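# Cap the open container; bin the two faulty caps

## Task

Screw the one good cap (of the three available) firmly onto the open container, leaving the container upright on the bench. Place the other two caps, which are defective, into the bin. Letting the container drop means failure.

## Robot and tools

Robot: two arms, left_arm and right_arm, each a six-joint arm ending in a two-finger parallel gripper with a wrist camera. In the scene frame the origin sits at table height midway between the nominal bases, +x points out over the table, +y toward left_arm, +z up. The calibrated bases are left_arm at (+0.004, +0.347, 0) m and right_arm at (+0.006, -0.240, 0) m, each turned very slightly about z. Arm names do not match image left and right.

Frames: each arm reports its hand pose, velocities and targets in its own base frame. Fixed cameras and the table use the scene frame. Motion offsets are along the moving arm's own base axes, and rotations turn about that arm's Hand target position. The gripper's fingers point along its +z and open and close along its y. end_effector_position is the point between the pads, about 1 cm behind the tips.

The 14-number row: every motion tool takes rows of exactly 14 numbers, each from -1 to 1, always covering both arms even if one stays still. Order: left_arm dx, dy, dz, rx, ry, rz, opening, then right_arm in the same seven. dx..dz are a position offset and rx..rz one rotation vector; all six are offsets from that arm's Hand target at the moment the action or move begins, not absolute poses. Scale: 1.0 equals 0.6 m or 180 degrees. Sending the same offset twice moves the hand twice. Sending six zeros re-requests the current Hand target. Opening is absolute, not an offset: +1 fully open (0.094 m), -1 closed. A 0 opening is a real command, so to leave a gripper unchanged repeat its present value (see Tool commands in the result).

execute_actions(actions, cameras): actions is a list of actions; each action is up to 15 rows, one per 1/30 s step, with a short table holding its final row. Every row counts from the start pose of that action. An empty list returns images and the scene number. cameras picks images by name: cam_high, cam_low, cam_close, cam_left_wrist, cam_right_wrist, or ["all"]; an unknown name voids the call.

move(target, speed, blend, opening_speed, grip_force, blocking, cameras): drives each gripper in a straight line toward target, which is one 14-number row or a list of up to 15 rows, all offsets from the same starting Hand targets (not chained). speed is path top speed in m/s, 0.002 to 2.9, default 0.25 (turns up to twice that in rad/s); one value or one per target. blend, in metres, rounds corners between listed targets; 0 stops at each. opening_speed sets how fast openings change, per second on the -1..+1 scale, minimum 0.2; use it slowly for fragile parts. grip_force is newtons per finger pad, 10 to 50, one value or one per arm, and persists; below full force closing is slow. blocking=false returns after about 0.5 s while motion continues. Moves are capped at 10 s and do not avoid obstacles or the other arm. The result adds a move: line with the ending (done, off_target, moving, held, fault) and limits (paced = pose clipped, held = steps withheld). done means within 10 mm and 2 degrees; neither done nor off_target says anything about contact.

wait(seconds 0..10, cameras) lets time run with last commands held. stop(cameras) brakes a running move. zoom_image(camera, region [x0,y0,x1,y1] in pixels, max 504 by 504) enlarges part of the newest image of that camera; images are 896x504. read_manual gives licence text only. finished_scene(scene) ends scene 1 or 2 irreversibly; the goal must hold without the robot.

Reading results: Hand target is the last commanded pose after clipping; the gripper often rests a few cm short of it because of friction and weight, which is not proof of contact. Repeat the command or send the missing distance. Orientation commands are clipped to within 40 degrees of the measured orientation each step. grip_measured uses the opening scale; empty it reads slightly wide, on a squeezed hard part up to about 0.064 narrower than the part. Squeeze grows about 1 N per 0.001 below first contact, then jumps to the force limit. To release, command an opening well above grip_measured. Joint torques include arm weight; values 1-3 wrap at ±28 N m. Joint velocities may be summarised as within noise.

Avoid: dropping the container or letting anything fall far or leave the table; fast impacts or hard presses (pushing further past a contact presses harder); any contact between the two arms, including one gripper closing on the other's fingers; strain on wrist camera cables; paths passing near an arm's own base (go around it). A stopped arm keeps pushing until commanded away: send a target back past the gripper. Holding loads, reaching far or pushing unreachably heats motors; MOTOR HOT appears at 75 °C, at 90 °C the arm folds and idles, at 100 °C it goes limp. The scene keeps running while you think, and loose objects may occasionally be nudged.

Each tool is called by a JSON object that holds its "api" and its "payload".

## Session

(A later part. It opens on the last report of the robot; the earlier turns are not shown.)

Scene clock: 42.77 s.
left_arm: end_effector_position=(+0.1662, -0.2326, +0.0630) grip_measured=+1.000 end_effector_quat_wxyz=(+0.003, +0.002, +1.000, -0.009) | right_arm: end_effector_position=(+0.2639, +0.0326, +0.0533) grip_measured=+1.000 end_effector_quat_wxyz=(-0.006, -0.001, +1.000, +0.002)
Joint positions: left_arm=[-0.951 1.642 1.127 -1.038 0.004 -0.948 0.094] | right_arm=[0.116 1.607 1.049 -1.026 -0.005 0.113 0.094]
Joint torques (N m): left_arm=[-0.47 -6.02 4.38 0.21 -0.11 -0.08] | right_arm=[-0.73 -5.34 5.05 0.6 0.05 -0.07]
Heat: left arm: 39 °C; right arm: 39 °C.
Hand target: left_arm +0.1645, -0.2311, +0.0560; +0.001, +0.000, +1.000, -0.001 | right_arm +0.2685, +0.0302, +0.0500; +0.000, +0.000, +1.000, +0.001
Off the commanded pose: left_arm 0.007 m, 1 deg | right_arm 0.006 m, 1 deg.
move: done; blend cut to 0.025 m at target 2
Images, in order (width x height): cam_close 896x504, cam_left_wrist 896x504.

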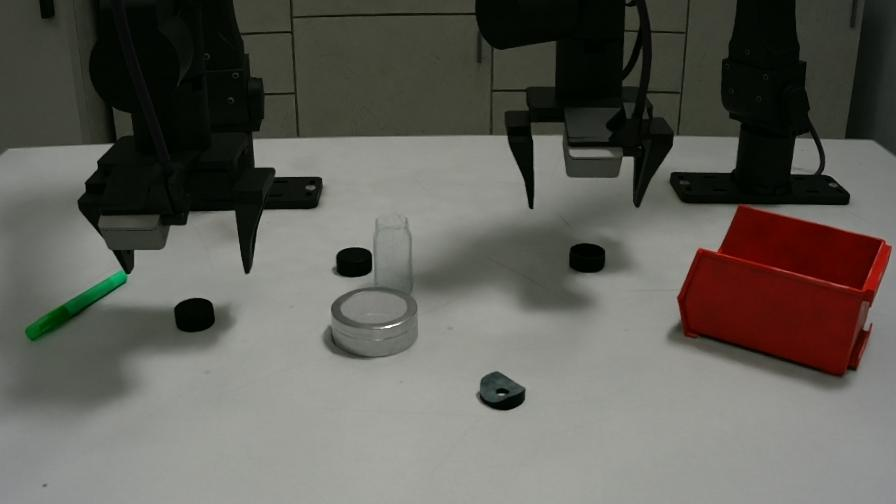

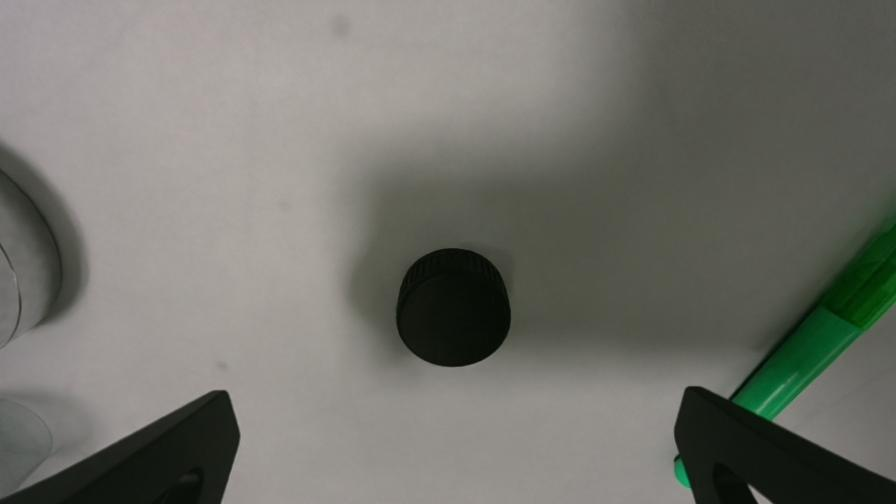

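{"api": "move", "payload": {"target": [0, 0, 0, 0, 0, 0, 1.0, 0.0068, -0.0035, -0.0567, 0, 0, 0, 1.0], "speed": 0.06, "cameras": ["cam_close", "cam_left_wrist"]}}

Scene clock: 44.80 s.
left_arm: end_effector_position=(+0.1662, -0.2326, +0.0630) grip_measured=+1.000 end_effector_quat_wxyz=(+0.003, +0.002, +1.000, -0.009) | right_arm: end_effector_position=(+0.2692, +0.0307, +0.0207) grip_measured=+1.000 end_effector_quat_wxyz=(-0.004, -0.001, +1.000, +0.002)
Joint positions: left_arm=[-0.951 1.642 1.127 -1.038 0.004 -0.948 0.094] | right_arm=[0.107 1.67 0.978 -0.886 -0.005 0.104 0.094]
Joint torques (N m): left_arm=[-0.49 -6.02 4.38 0.21 -0.11 -0.09] | right_arm=[-0.7 -5.37 4.66 0.6 0.03 -0.05]
Heat: left arm: 39 °C; right arm: 39 °C.
Hand target: left_arm +0.1645, -0.2311, +0.0560; +0.001, +0.000, +1.000, -0.001 | right_arm +0.2727, +0.0281, +0.0161; +0.000, +0.000, +1.000, +0.001
Off the commanded pose: left_arm 0.007 m, 1 deg | right_arm 0.006 m, 1 deg.
move: done
Images, in order (width x height): cam_close 896x504, cam_left_wrist 896x504.

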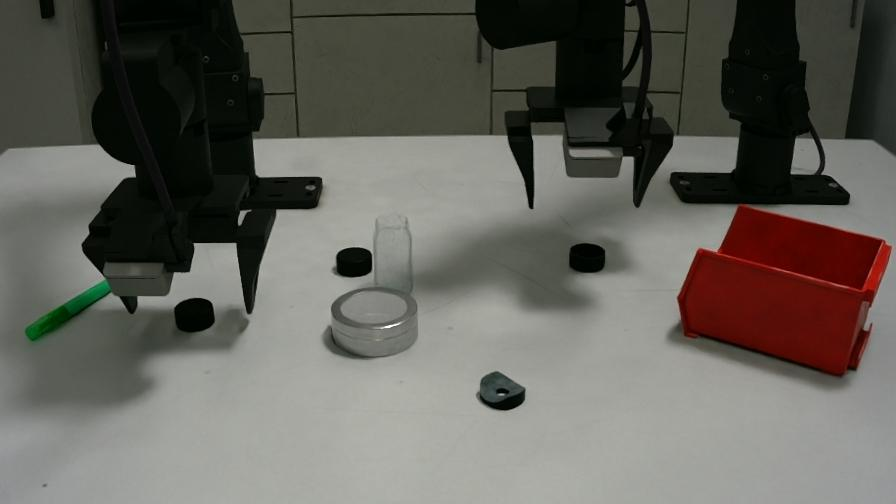

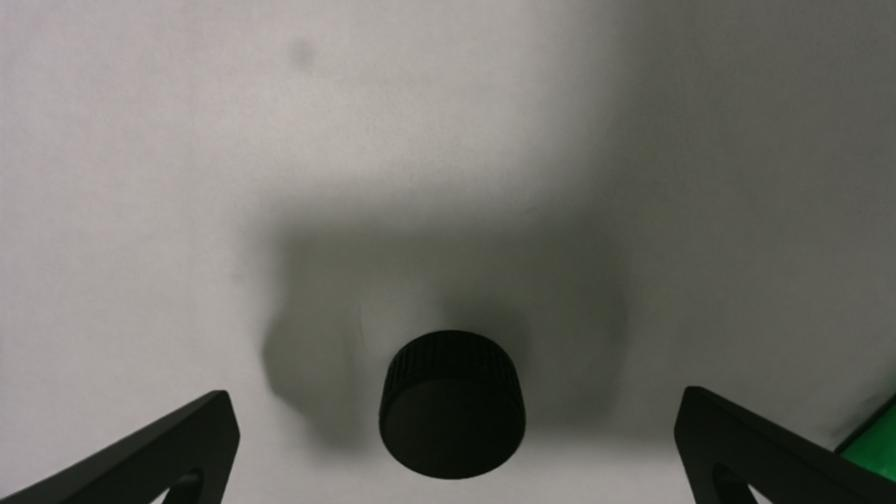

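{"api": "move", "payload": {"target": [[0, 0, 0, 0, 0, 0, 1.0, -0.005, 0, -0.0092, 0, 0, 0, 1.0], [0, 0, 0, 0, 0, 0, 1.0, -0.005, 0, -0.0092, 0, 0, 0, -0.42]], "speed": 0.05, "grip_force": [50, 30], "opening_speed": 0.8, "cameras": ["cam_close", "cam_left_wrist"]}}

Scene clock: 50.37 s.
left_arm: end_effector_position=(+0.1662, -0.2326, +0.0630) grip_measured=+1.000 end_effector_quat_wxyz=(+0.003, +0.002, +1.000, -0.009) | right_arm: end_effector_position=(+0.2668, +0.0305, +0.0152) grip_measured=-0.354 end_effector_quat_wxyz=(-0.003, -0.001, +1.000, +0.002)
Joint positions: left_arm=[-0.951 1.642 1.127 -1.038 0.004 -0.948 0.094] | right_arm=[0.107 1.67 0.954 -0.861 -0.005 0.104 0.03]
Joint torques (N m): left_arm=[-0.46 -6 4.37 0.21 -0.1 -0.08] | right_arm=[-0.65 -5.3 4.56 0.62 0.04 -0.03]
Heat: left arm: 39 °C; right arm: 38 °C.
Hand target: left_arm +0.1645, -0.2311, +0.0560; +0.001, +0.000, +1.000, -0.001 | right_arm +0.2696, +0.0281, +0.0105; +0.000, +0.000, +1.000, +0.001
Off the commanded pose: left_arm 0.007 m, 1 deg | right_arm 0.006 m, 0 deg.
grip_force (N): 50, 30
move: done
Images, in order (width x height): cam_close 896x504, cam_left_wrist 896x504.

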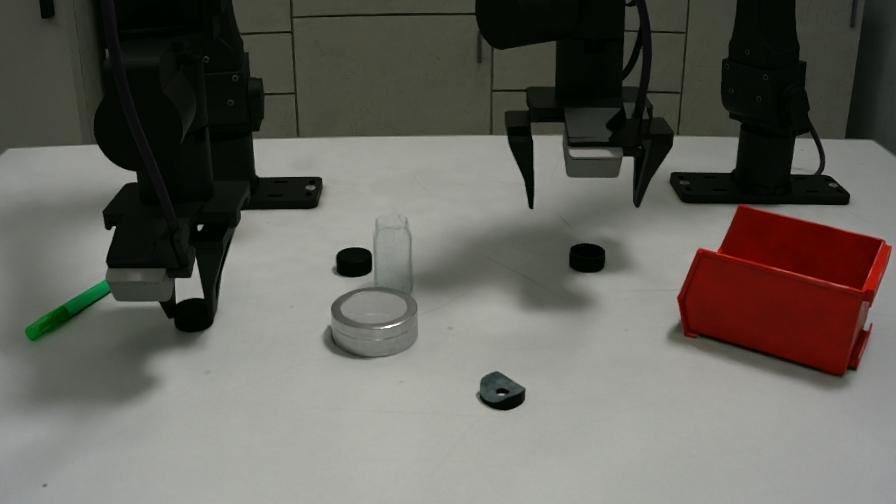

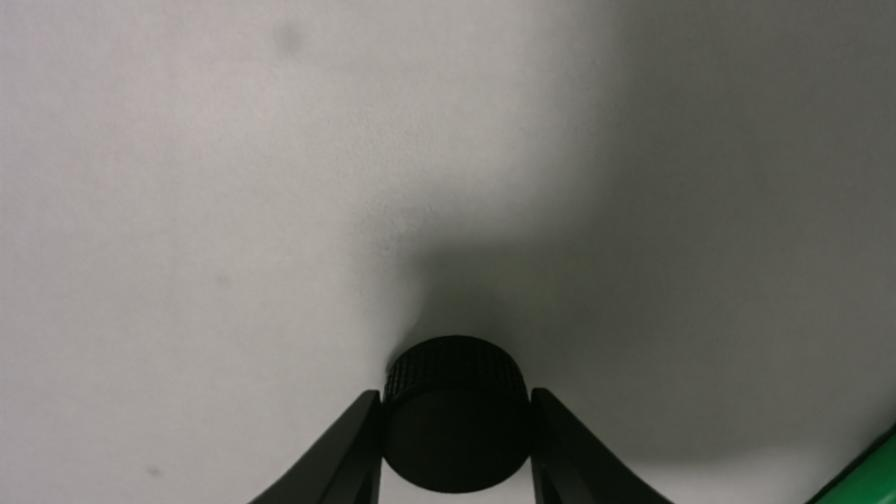

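{"api": "move", "payload": {"target": [[0, 0, 0, 0, 0, 0, 1.0, 0, 0, 0.18, 0, 0, 0, -0.42], [0, 0, 0, 0, 0, 0, 1.0, 0.374, 0.2698, 0.3992, 0.0658, -0.5361, 0.0583, -0.42]], "speed": [0.1, 0.2], "blend": 0.03, "cameras": ["cam_high", "cam_close", "cam_left_wrist"]}}

Scene clock: 57.50 s.
left_arm: end_effector_position=(+0.1662, -0.2326, +0.0630) grip_measured=+1.000 end_effector_quat_wxyz=(+0.003, +0.002, +1.000, -0.009) | right_arm: end_effector_position=(+0.4895, +0.1811, +0.2371) grip_measured=-0.355 end_effector_quat_wxyz=(+0.729, -0.079, +0.675, +0.080)
Joint positions: left_arm=[-0.951 1.642 1.127 -1.038 0.004 -0.948 0.094] | right_arm=[0.419 1.791 0.873 0.996 0.193 -0.022 0.03]
Joint torques (N m): left_arm=[-0.46 -5.98 4.38 0.2 -0.1 -0.09] | right_arm=[0.64 -6.61 8.88 2.04 -0.16 -0.01]
Heat: left arm: 39 °C; right arm: 39 °C.
Hand target: left_arm +0.1645, -0.2311, +0.0560; +0.001, +0.000, +1.000, -0.001 | right_arm +0.4941, +0.1899, +0.2501; +0.744, -0.081, +0.657, +0.092
Off the commanded pose: left_arm 0.007 m, 1 deg | right_arm 0.016 m, 3 deg.
grip_force (N): 50, 30
move: off_target (right_arm)
Images, in order (width x height): cam_high 896x504, cam_close 896x504, cam_left_wrist 896x504.

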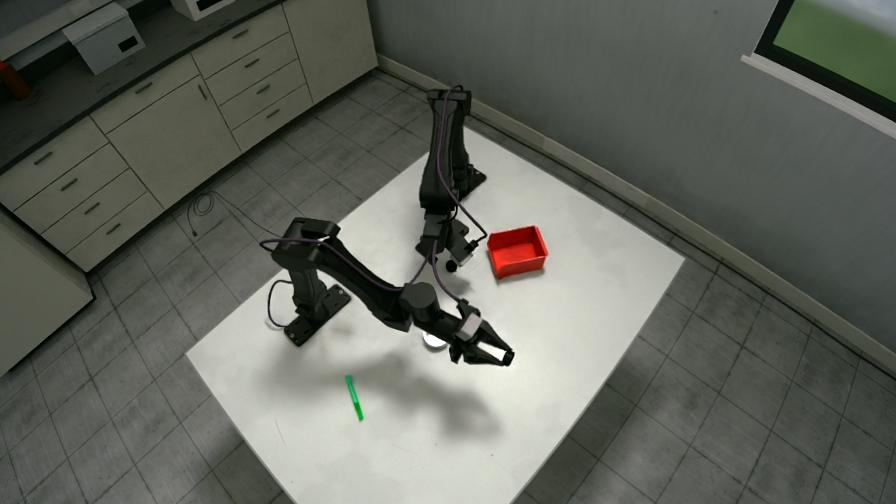

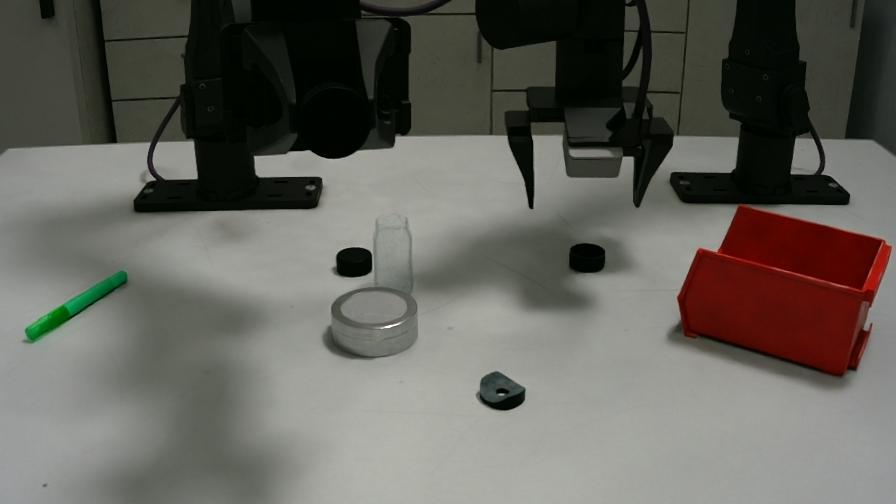

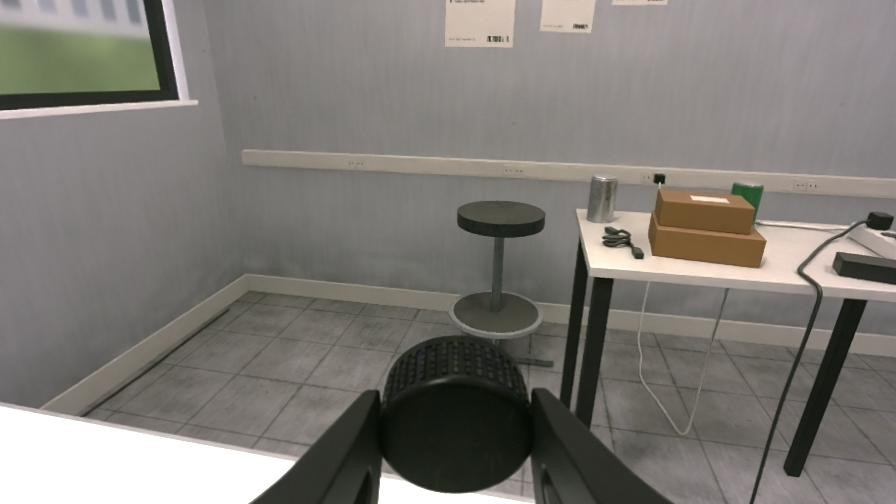

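{"api": "zoom_image", "payload": {"camera": "cam_close", "region": [220, 10, 440, 180]}}

{"api": "zoom_image", "payload": {"camera": "cam_close", "region": [290, 75, 380, 165]}}

Scaled by 2.291.

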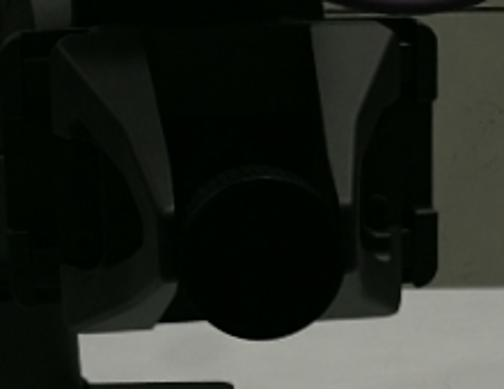

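Scaled by 5.600.

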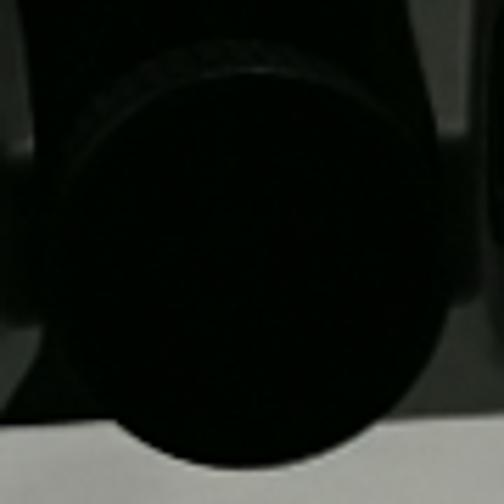

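{"api": "zoom_image", "payload": {"camera": "cam_left_wrist", "region": [370, 325, 540, 500]}}

Scaled by 2.880.

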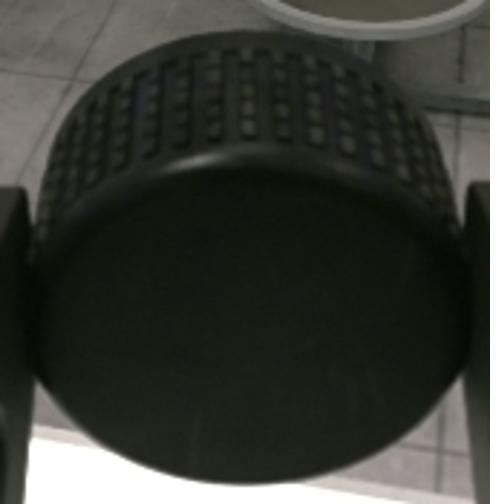

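{"api": "move", "payload": {"target": [0, 0, 0, 0, 0, 0, 1.0, -0.3002, 0.1668, 0.1832, 0.0836, -0.1014, 0.279, -0.42], "speed": 0.2, "cameras": ["cam_high", "cam_low", "cam_left_wrist", "cam_right_wrist"]}}

Scene clock: 67.23 s.
left_arm: end_effector_position=(+0.1662, -0.2326, +0.0630) grip_measured=+1.000 end_effector_quat_wxyz=(+0.003, +0.002, +1.000, -0.009) | right_arm: end_effector_position=(+0.3316, +0.2945, +0.3287) grip_measured=-0.355 end_effector_quat_wxyz=(+0.707, -0.262, +0.472, +0.457)
Joint positions: left_arm=[-0.951 1.642 1.127 -1.038 0.004 -0.948 0.094] | right_arm=[0.529 1.645 0.709 1.43 -0.496 0.318 0.03]
Joint torques (N m): left_arm=[-0.44 -5.98 4.41 0.21 -0.11 -0.08] | right_arm=[0.58 -9.69 6.16 2.06 -0.04 0.12]
Heat: left arm: 39 °C; right arm: 40 °C.
Hand target: left_arm +0.1645, -0.2311, +0.0560; +0.001, +0.000, +1.000, -0.001 | right_arm +0.3140, +0.2900, +0.3600; +0.730, -0.269, +0.422, +0.465
Off the commanded pose: left_arm 0.007 m, 1 deg | right_arm 0.036 m, 6 deg.
grip_force (N): 50, 30
move: off_target (right_arm)
Images, in order (width x height): cam_high 896x504, cam_low 896x504, cam_left_wrist 896x504, cam_right_wrist 896x504.

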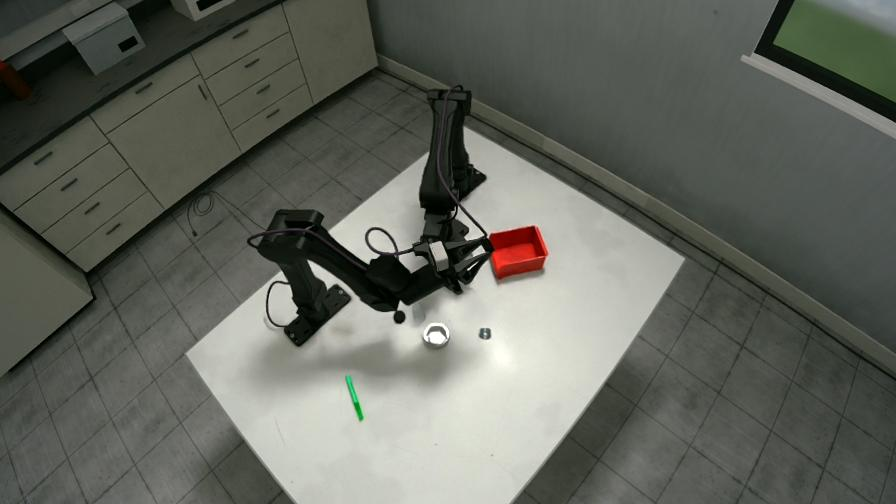

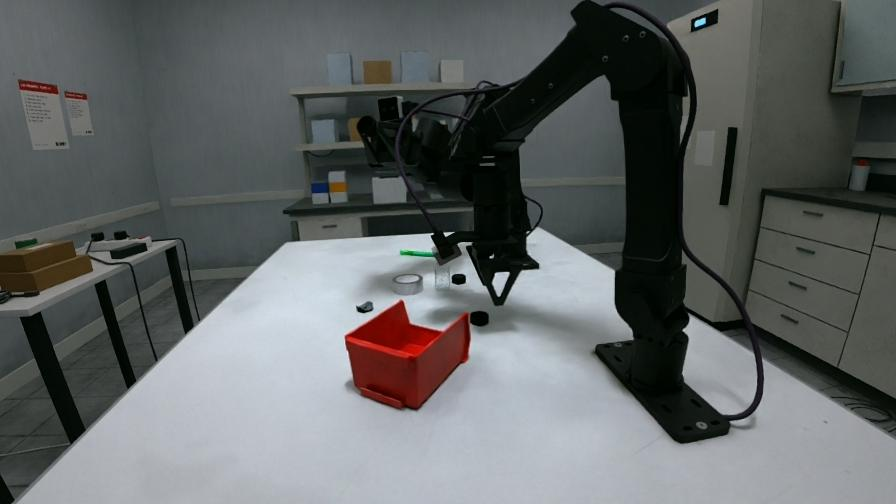

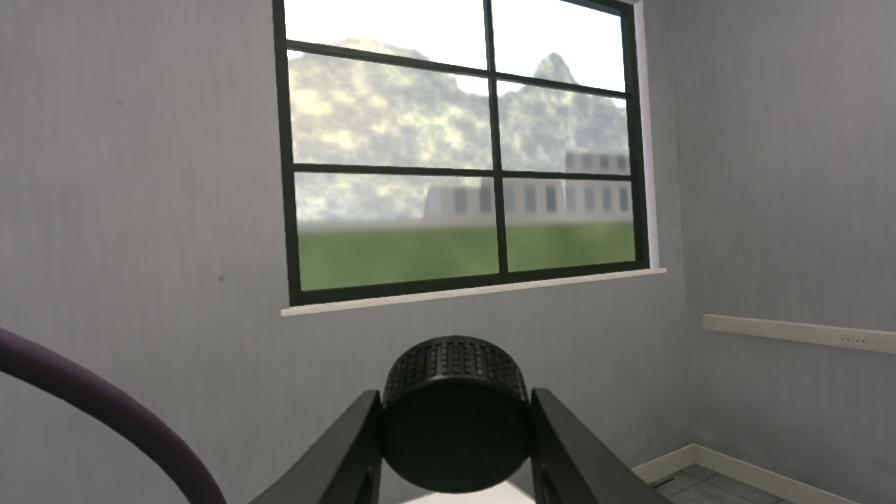

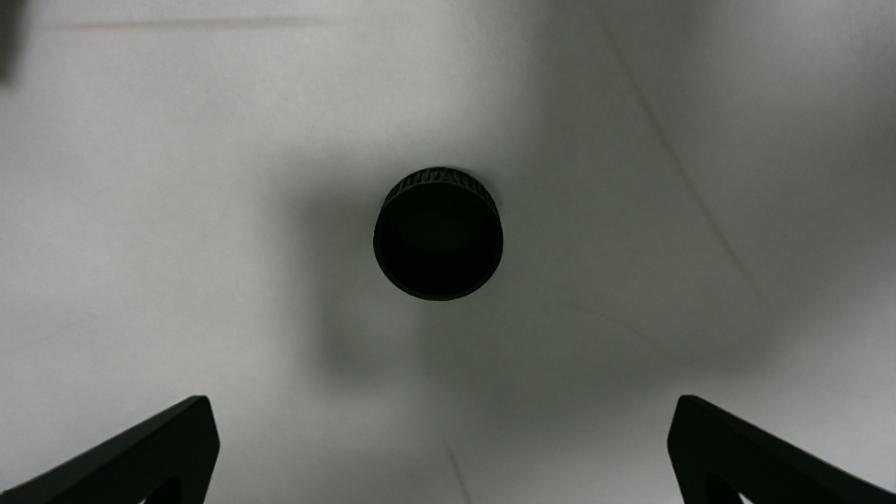

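{"api": "move", "payload": {"target": [0.2418, 0.0358, 0.495, -0.2294, -0.3707, -0.299, 1.0, 0, 0, 0, 0, 0, 0, -0.42], "speed": 0.15, "cameras": ["cam_high", "cam_low", "cam_right_wrist"]}}

Scene clock: 74.43 s.
left_arm: end_effector_position=(+0.3066, -0.2100, +0.3457) grip_measured=+1.000 end_effector_quat_wxyz=(+0.510, +0.412, +0.682, -0.323) | right_arm: end_effector_position=(+0.3315, +0.2945, +0.3287) grip_measured=-0.355 end_effector_quat_wxyz=(+0.707, -0.262, +0.472, +0.457)
Joint positions: left_arm=[-0.238 1.204 1.193 -0.399 0.826 0.288 0.094] | right_arm=[0.529 1.645 0.709 1.431 -0.497 0.319 0.03]
Joint torques (N m): left_arm=[0.62 -3.3 8.38 1.58 0.24 0.14] | right_arm=[0.66 -9.69 6.19 2.08 -0.02 0.11]
Heat: left arm: 39 °C; right arm: 40 °C.
Hand target: left_arm +0.3096, -0.2097, +0.3530; +0.518, +0.417, +0.674, -0.321 | right_arm +0.3140, +0.2900, +0.3600; +0.730, -0.269, +0.422, +0.465
Off the commanded pose: left_arm 0.008 m, 1 deg | right_arm 0.036 m, 6 deg.
grip_force (N): 50, 30
move: off_target (right_arm)
Images, in order (width x height): cam_high 896x504, cam_low 896x504, cam_right_wrist 896x504.

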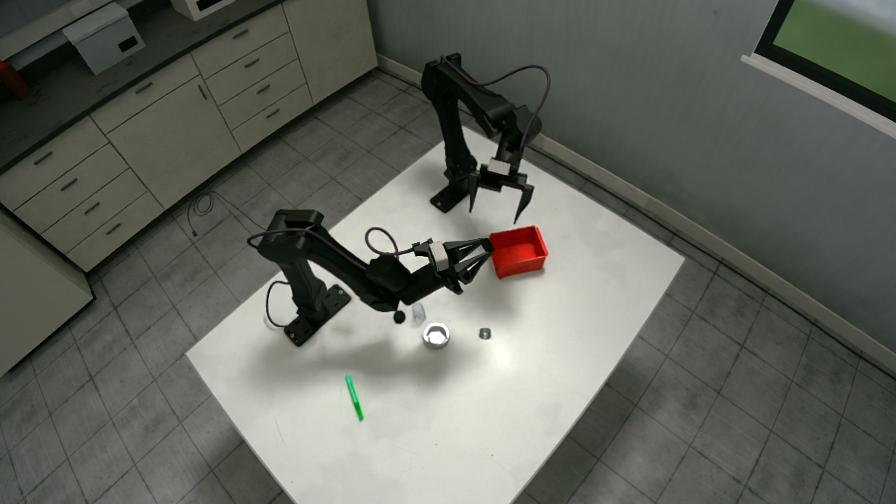

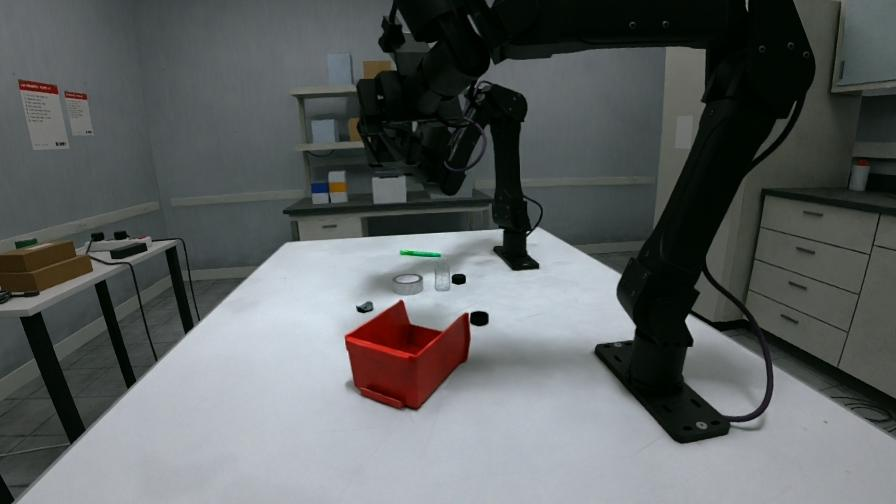

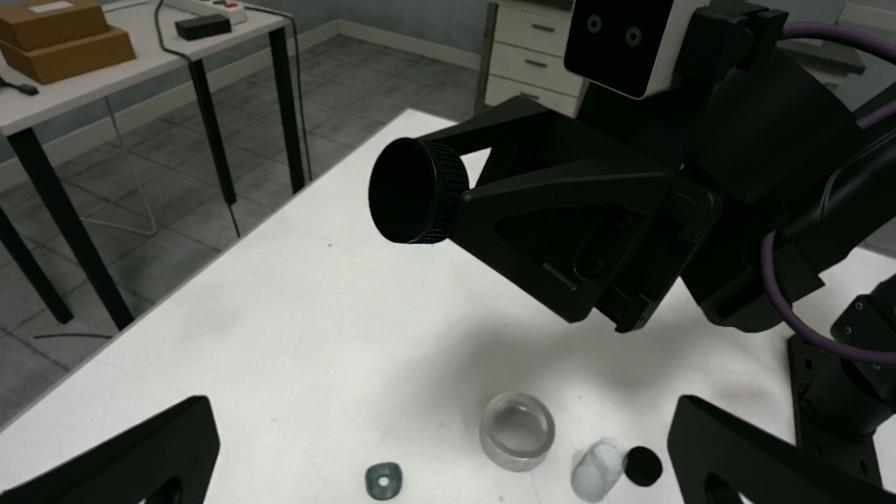

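{"api": "zoom_image", "payload": {"camera": "cam_right_wrist", "region": [355, 125, 485, 255]}}

Scaled by 3.877.

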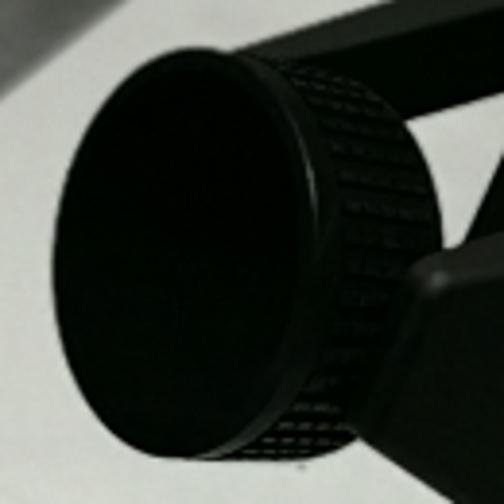

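{"api": "move", "payload": {"target": [-0.1993, -0.0372, -0.4217, 0.23, 0.3712, 0.2988, 1.0, 0.0267, -0.5167, -0.35, -0.3707, 0.582, -0.2145, -0.42], "speed": 0.2, "cameras": ["cam_high", "cam_close", "cam_right_wrist", "cam_left_wrist"]}}

Scene clock: 84.23 s.
left_arm: end_effector_position=(+0.1904, -0.2286, +0.0988) grip_measured=+1.000 end_effector_quat_wxyz=(+0.002, +0.000, +1.000, -0.004) | right_arm: end_effector_position=(+0.3242, -0.0156, +0.1452) grip_measured=-0.355 end_effector_quat_wxyz=(-0.006, -0.006, +1.000, +0.005)
Joint positions: left_arm=[-0.879 1.667 1.299 -1.194 0.001 -0.879 0.094] | right_arm=[-0.056 1.786 1.622 -1.419 -0.008 -0.068 0.03]
Joint torques (N m): left_arm=[-0.79 -6.23 7.27 -0.08 -0.06 -0.08] | right_arm=[-0.72 -6.97 8.54 0.27 0.11 0.08]
Heat: left arm: 40 °C; right arm: 40 °C.
Hand target: left_arm +0.1900, -0.2320, +0.1000; +0.000, +0.000, +1.000, +0.000 | right_arm +0.3299, -0.0201, +0.1499; +0.000, +0.000, +1.000, +0.000
Off the commanded pose: left_arm 0.004 m, 1 deg | right_arm 0.009 m, 1 deg.
grip_force (N): 50, 30
move: done
Images, in order (width x height): cam_high 896x504, cam_close 896x504, cam_left_wrist 896x504, cam_right_wrist 896x504.

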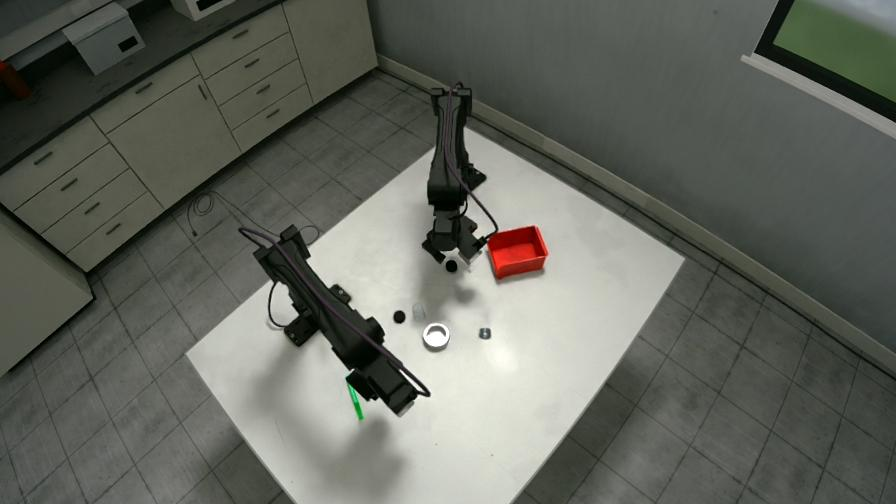

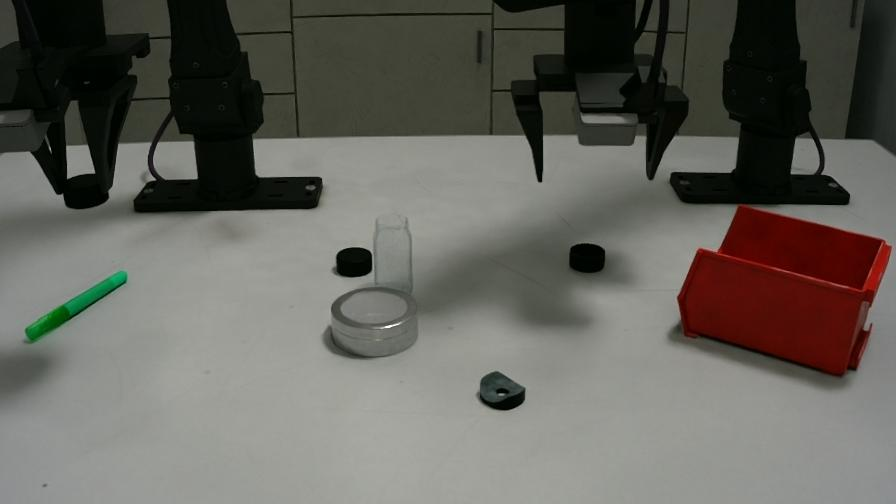

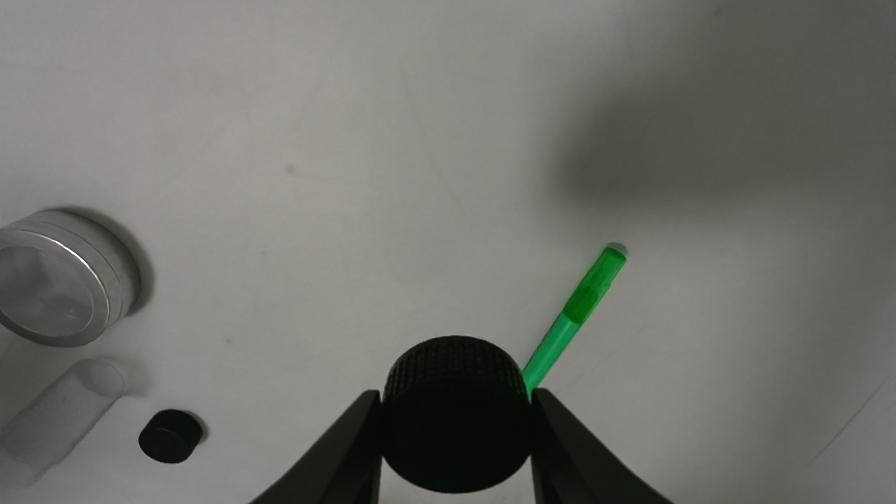

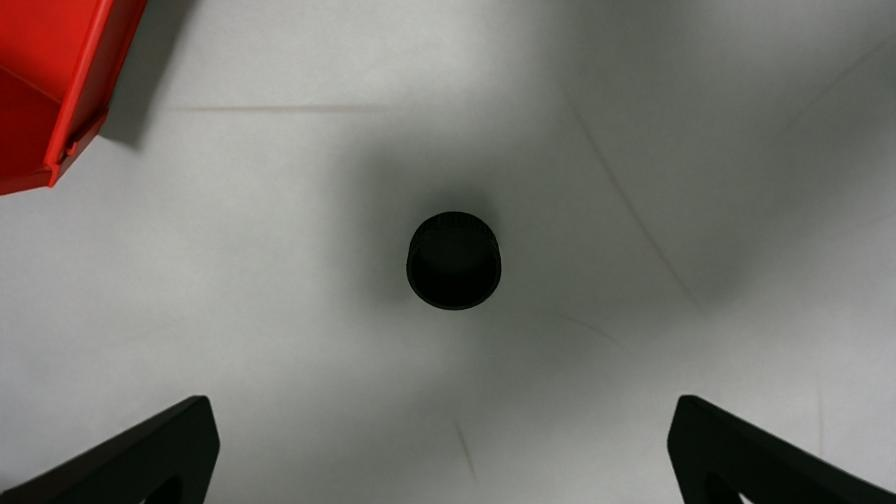

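{"api": "move", "payload": {"target": [-0.005, -0.003, -0.1167, 0, 0, 0, 1.0, 0, 0, 0, 0, 0, 0, -0.42], "speed": 0.08, "cameras": ["cam_right_wrist"]}}

Scene clock: 86.40 s.
left_arm: end_effector_position=(+0.1903, -0.2343, +0.0379) grip_measured=+1.000 end_effector_quat_wxyz=(+0.004, +0.000, +1.000, -0.008) | right_arm: end_effector_position=(+0.3241, -0.0156, +0.1452) grip_measured=-0.355 end_effector_quat_wxyz=(-0.006, -0.006, +1.000, +0.005)
Joint positions: left_arm=[-0.89 1.732 1.124 -0.946 0.003 -0.89 0.094] | right_arm=[-0.056 1.786 1.622 -1.42 -0.008 -0.068 0.03]
Joint torques (N m): left_arm=[-0.8 -6.48 4.26 0.2 -0.07 -0.09] | right_arm=[-0.75 -6.9 8.53 0.28 0.11 0.07]
Heat: left arm: 40 °C; right arm: 40 °C.
Hand target: left_arm +0.1869, -0.2339, +0.0300; +0.000, +0.000, +1.000, +0.000 | right_arm +0.3300, -0.0201, +0.1499; +0.000, +0.000, +1.000, +0.000
Off the commanded pose: left_arm 0.009 m, 1 deg | right_arm 0.009 m, 1 deg.
grip_force (N): 50, 30
move: done
Images, in order (width x height): cam_right_wrist 896x504.

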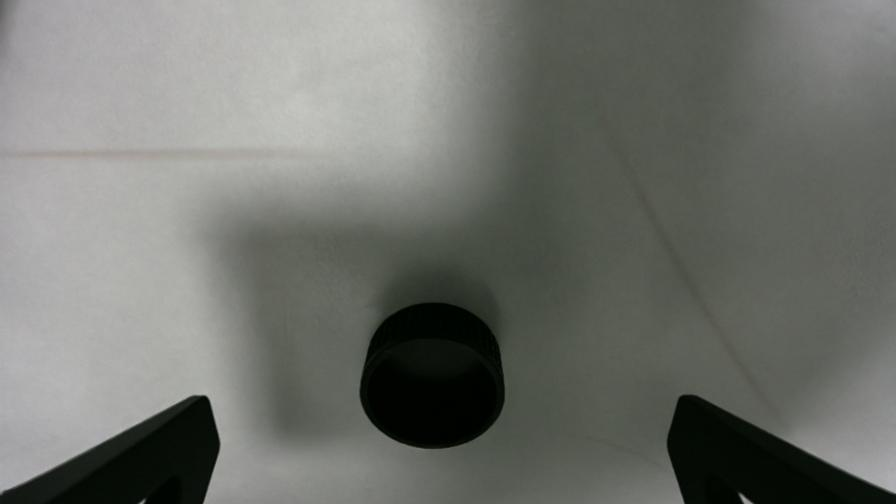

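{"api": "execute_actions", "payload": {"actions": []}}

{"api": "zoom_image", "payload": {"camera": "cam_close", "region": [500, 130, 700, 290]}}

{"api": "zoom_image", "payload": {"camera": "cam_low", "region": [430, 230, 560, 340]}}

Scene clock: 87.43 s.
left_arm: end_effector_position=(+0.1904, -0.2345, +0.0379) grip_measured=+1.000 end_effector_quat_wxyz=(+0.005, +0.000, +1.000, -0.008) | right_arm: end_effector_position=(+0.3241, -0.0156, +0.1452) grip_measured=-0.355 end_effector_quat_wxyz=(-0.006, -0.006, +1.000, +0.005)
Joint positions: left_arm=[-0.89 1.732 1.124 -0.945 0.003 -0.891 0.094] | right_arm=[-0.056 1.786 1.622 -1.42 -0.008 -0.068 0.03]
Joint velocities: within noise
Joint torques (N m): left_arm=[-0.83 -6.49 4.27 0.22 -0.07 -0.08] | right_arm=[-0.76 -6.94 8.53 0.3 0.09 0.07]
Heat: left arm: 40 °C; right arm: 40 °C.
Hand target: left_arm +0.1869, -0.2339, +0.0300; +0.000, +0.000, +1.000, +0.000 | right_arm +0.3300, -0.0201, +0.1499; +0.000, +0.000, +1.000, +0.000
Tool commands: left_gripper/opening=+1.0 right_gripper/opening=-0.42
Off the commanded pose: left_arm 0.009 m, 1 deg | right_arm 0.009 m, 1 deg.
grip_force (N): 50, 30

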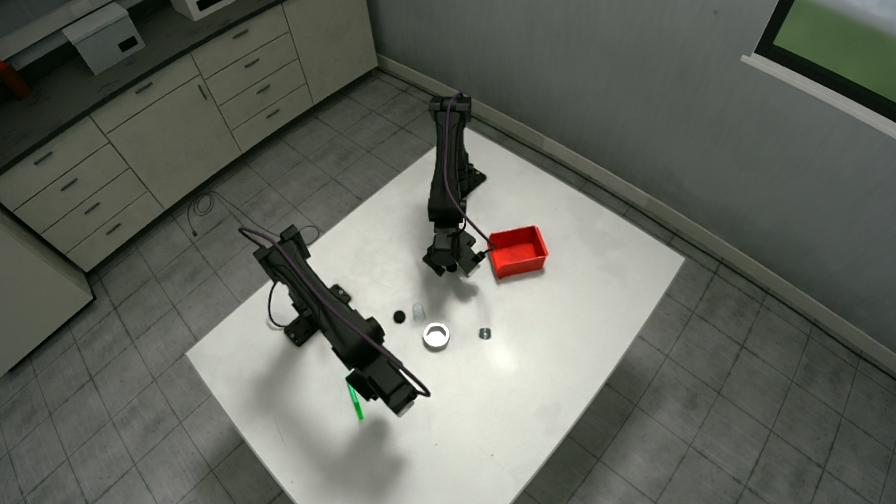

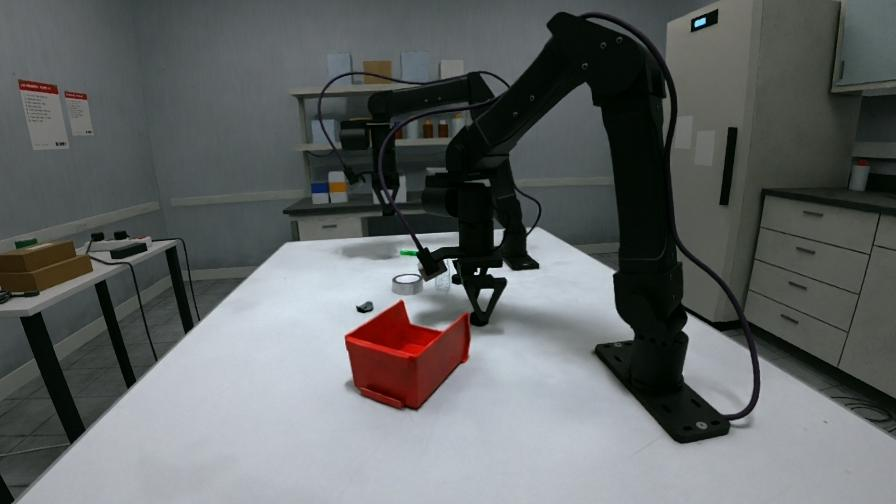

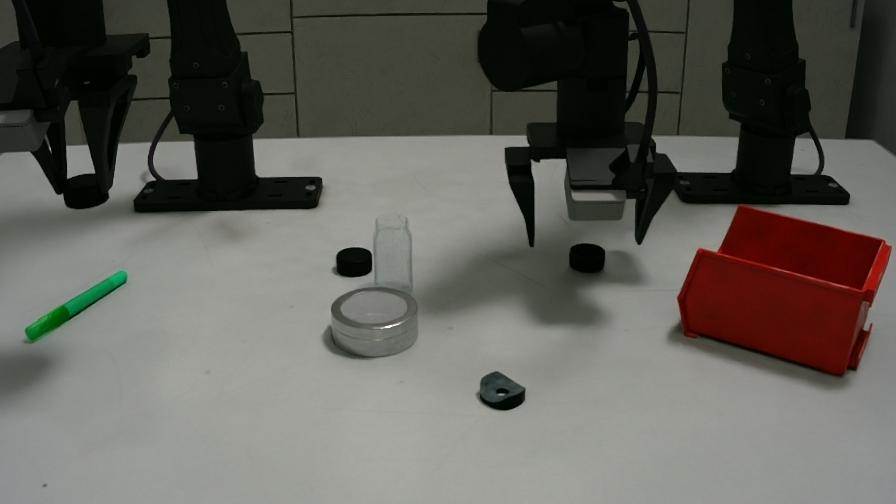

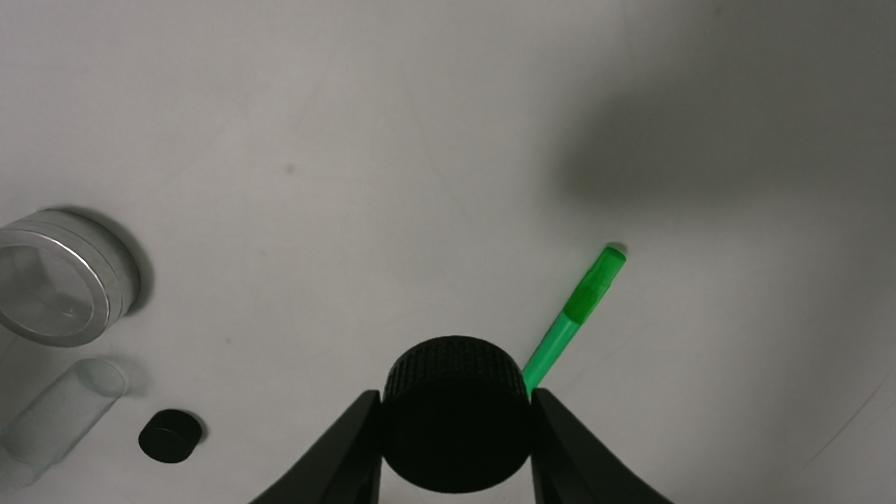

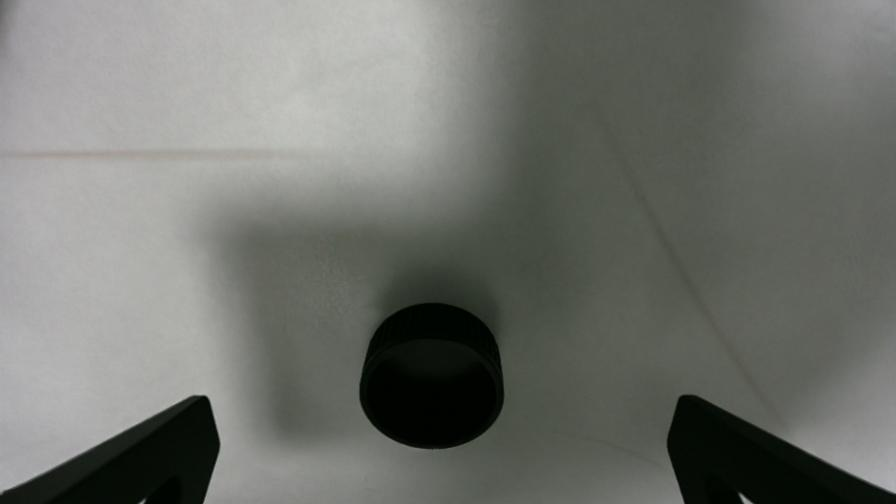

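Scaled by 2.520.

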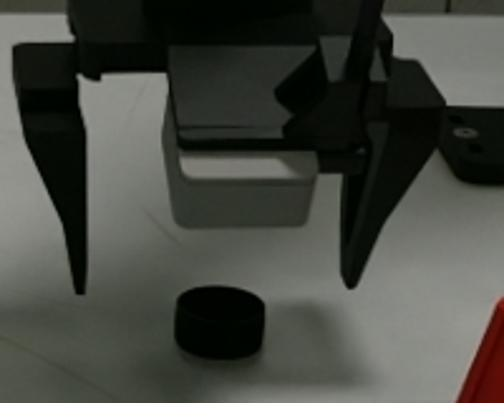

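Scaled by 3.877.

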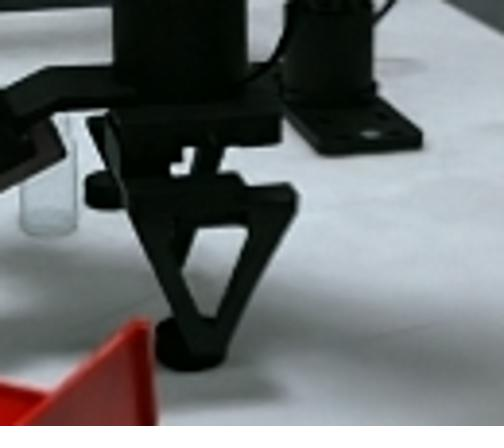

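{"api": "move", "payload": {"target": [-0.0083, 0.0042, -0.0167, 0, 0, 0, 1.0, 0, 0, 0, 0, 0, 0, -0.42], "speed": 0.05, "cameras": ["cam_close", "cam_right_wrist"]}}

{"api": "zoom_image", "payload": {"camera": "cam_close", "region": [500, 130, 700, 290]}}

Scene clock: 89.03 s.
left_arm: end_effector_position=(+0.1857, -0.2325, +0.0276) grip_measured=+1.000 end_effector_quat_wxyz=(+0.004, +0.000, +1.000, -0.007) | right_arm: end_effector_position=(+0.3241, -0.0156, +0.1452) grip_measured=-0.355 end_effector_quat_wxyz=(-0.006, -0.006, +1.000, +0.005)
Joint positions: left_arm=[-0.898 1.732 1.08 -0.902 0.003 -0.898 0.094] | right_arm=[-0.056 1.786 1.622 -1.42 -0.008 -0.068 0.03]
Joint torques (N m): left_arm=[-0.8 -6.54 4.04 0.23 -0.08 -0.08] | right_arm=[-0.66 -6.86 8.54 0.3 0.09 0.07]
Heat: left arm: 40 °C; right arm: 40 °C.
Hand target: left_arm +0.1819, -0.2313, +0.0200; +0.000, +0.000, +1.000, +0.000 | right_arm +0.3300, -0.0201, +0.1499; +0.000, +0.000, +1.000, +0.000
Off the commanded pose: left_arm 0.009 m, 1 deg | right_arm 0.009 m, 1 deg.
grip_force (N): 50, 30
move: done
Images, in order (width x height): cam_close 896x504, cam_right_wrist 896x504.

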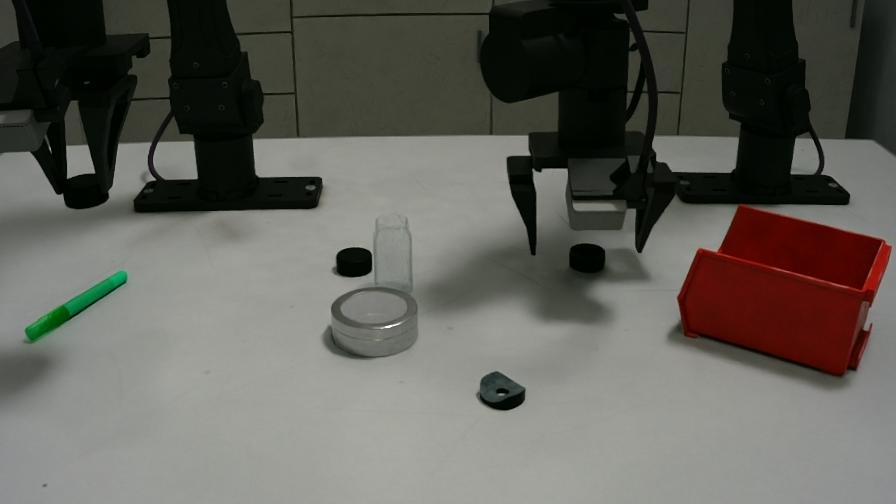

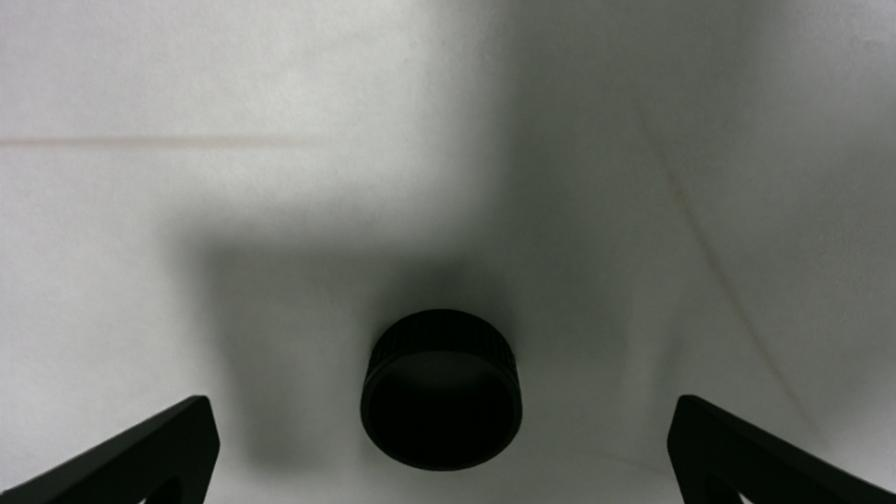

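Scaled by 2.520.

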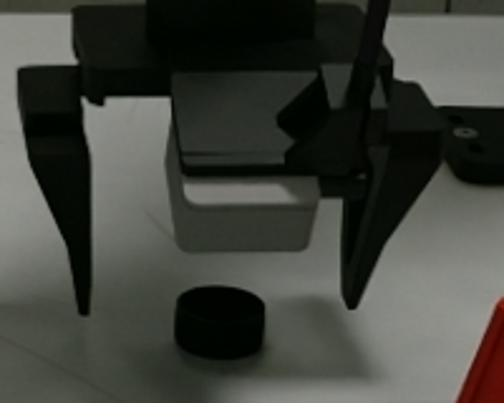

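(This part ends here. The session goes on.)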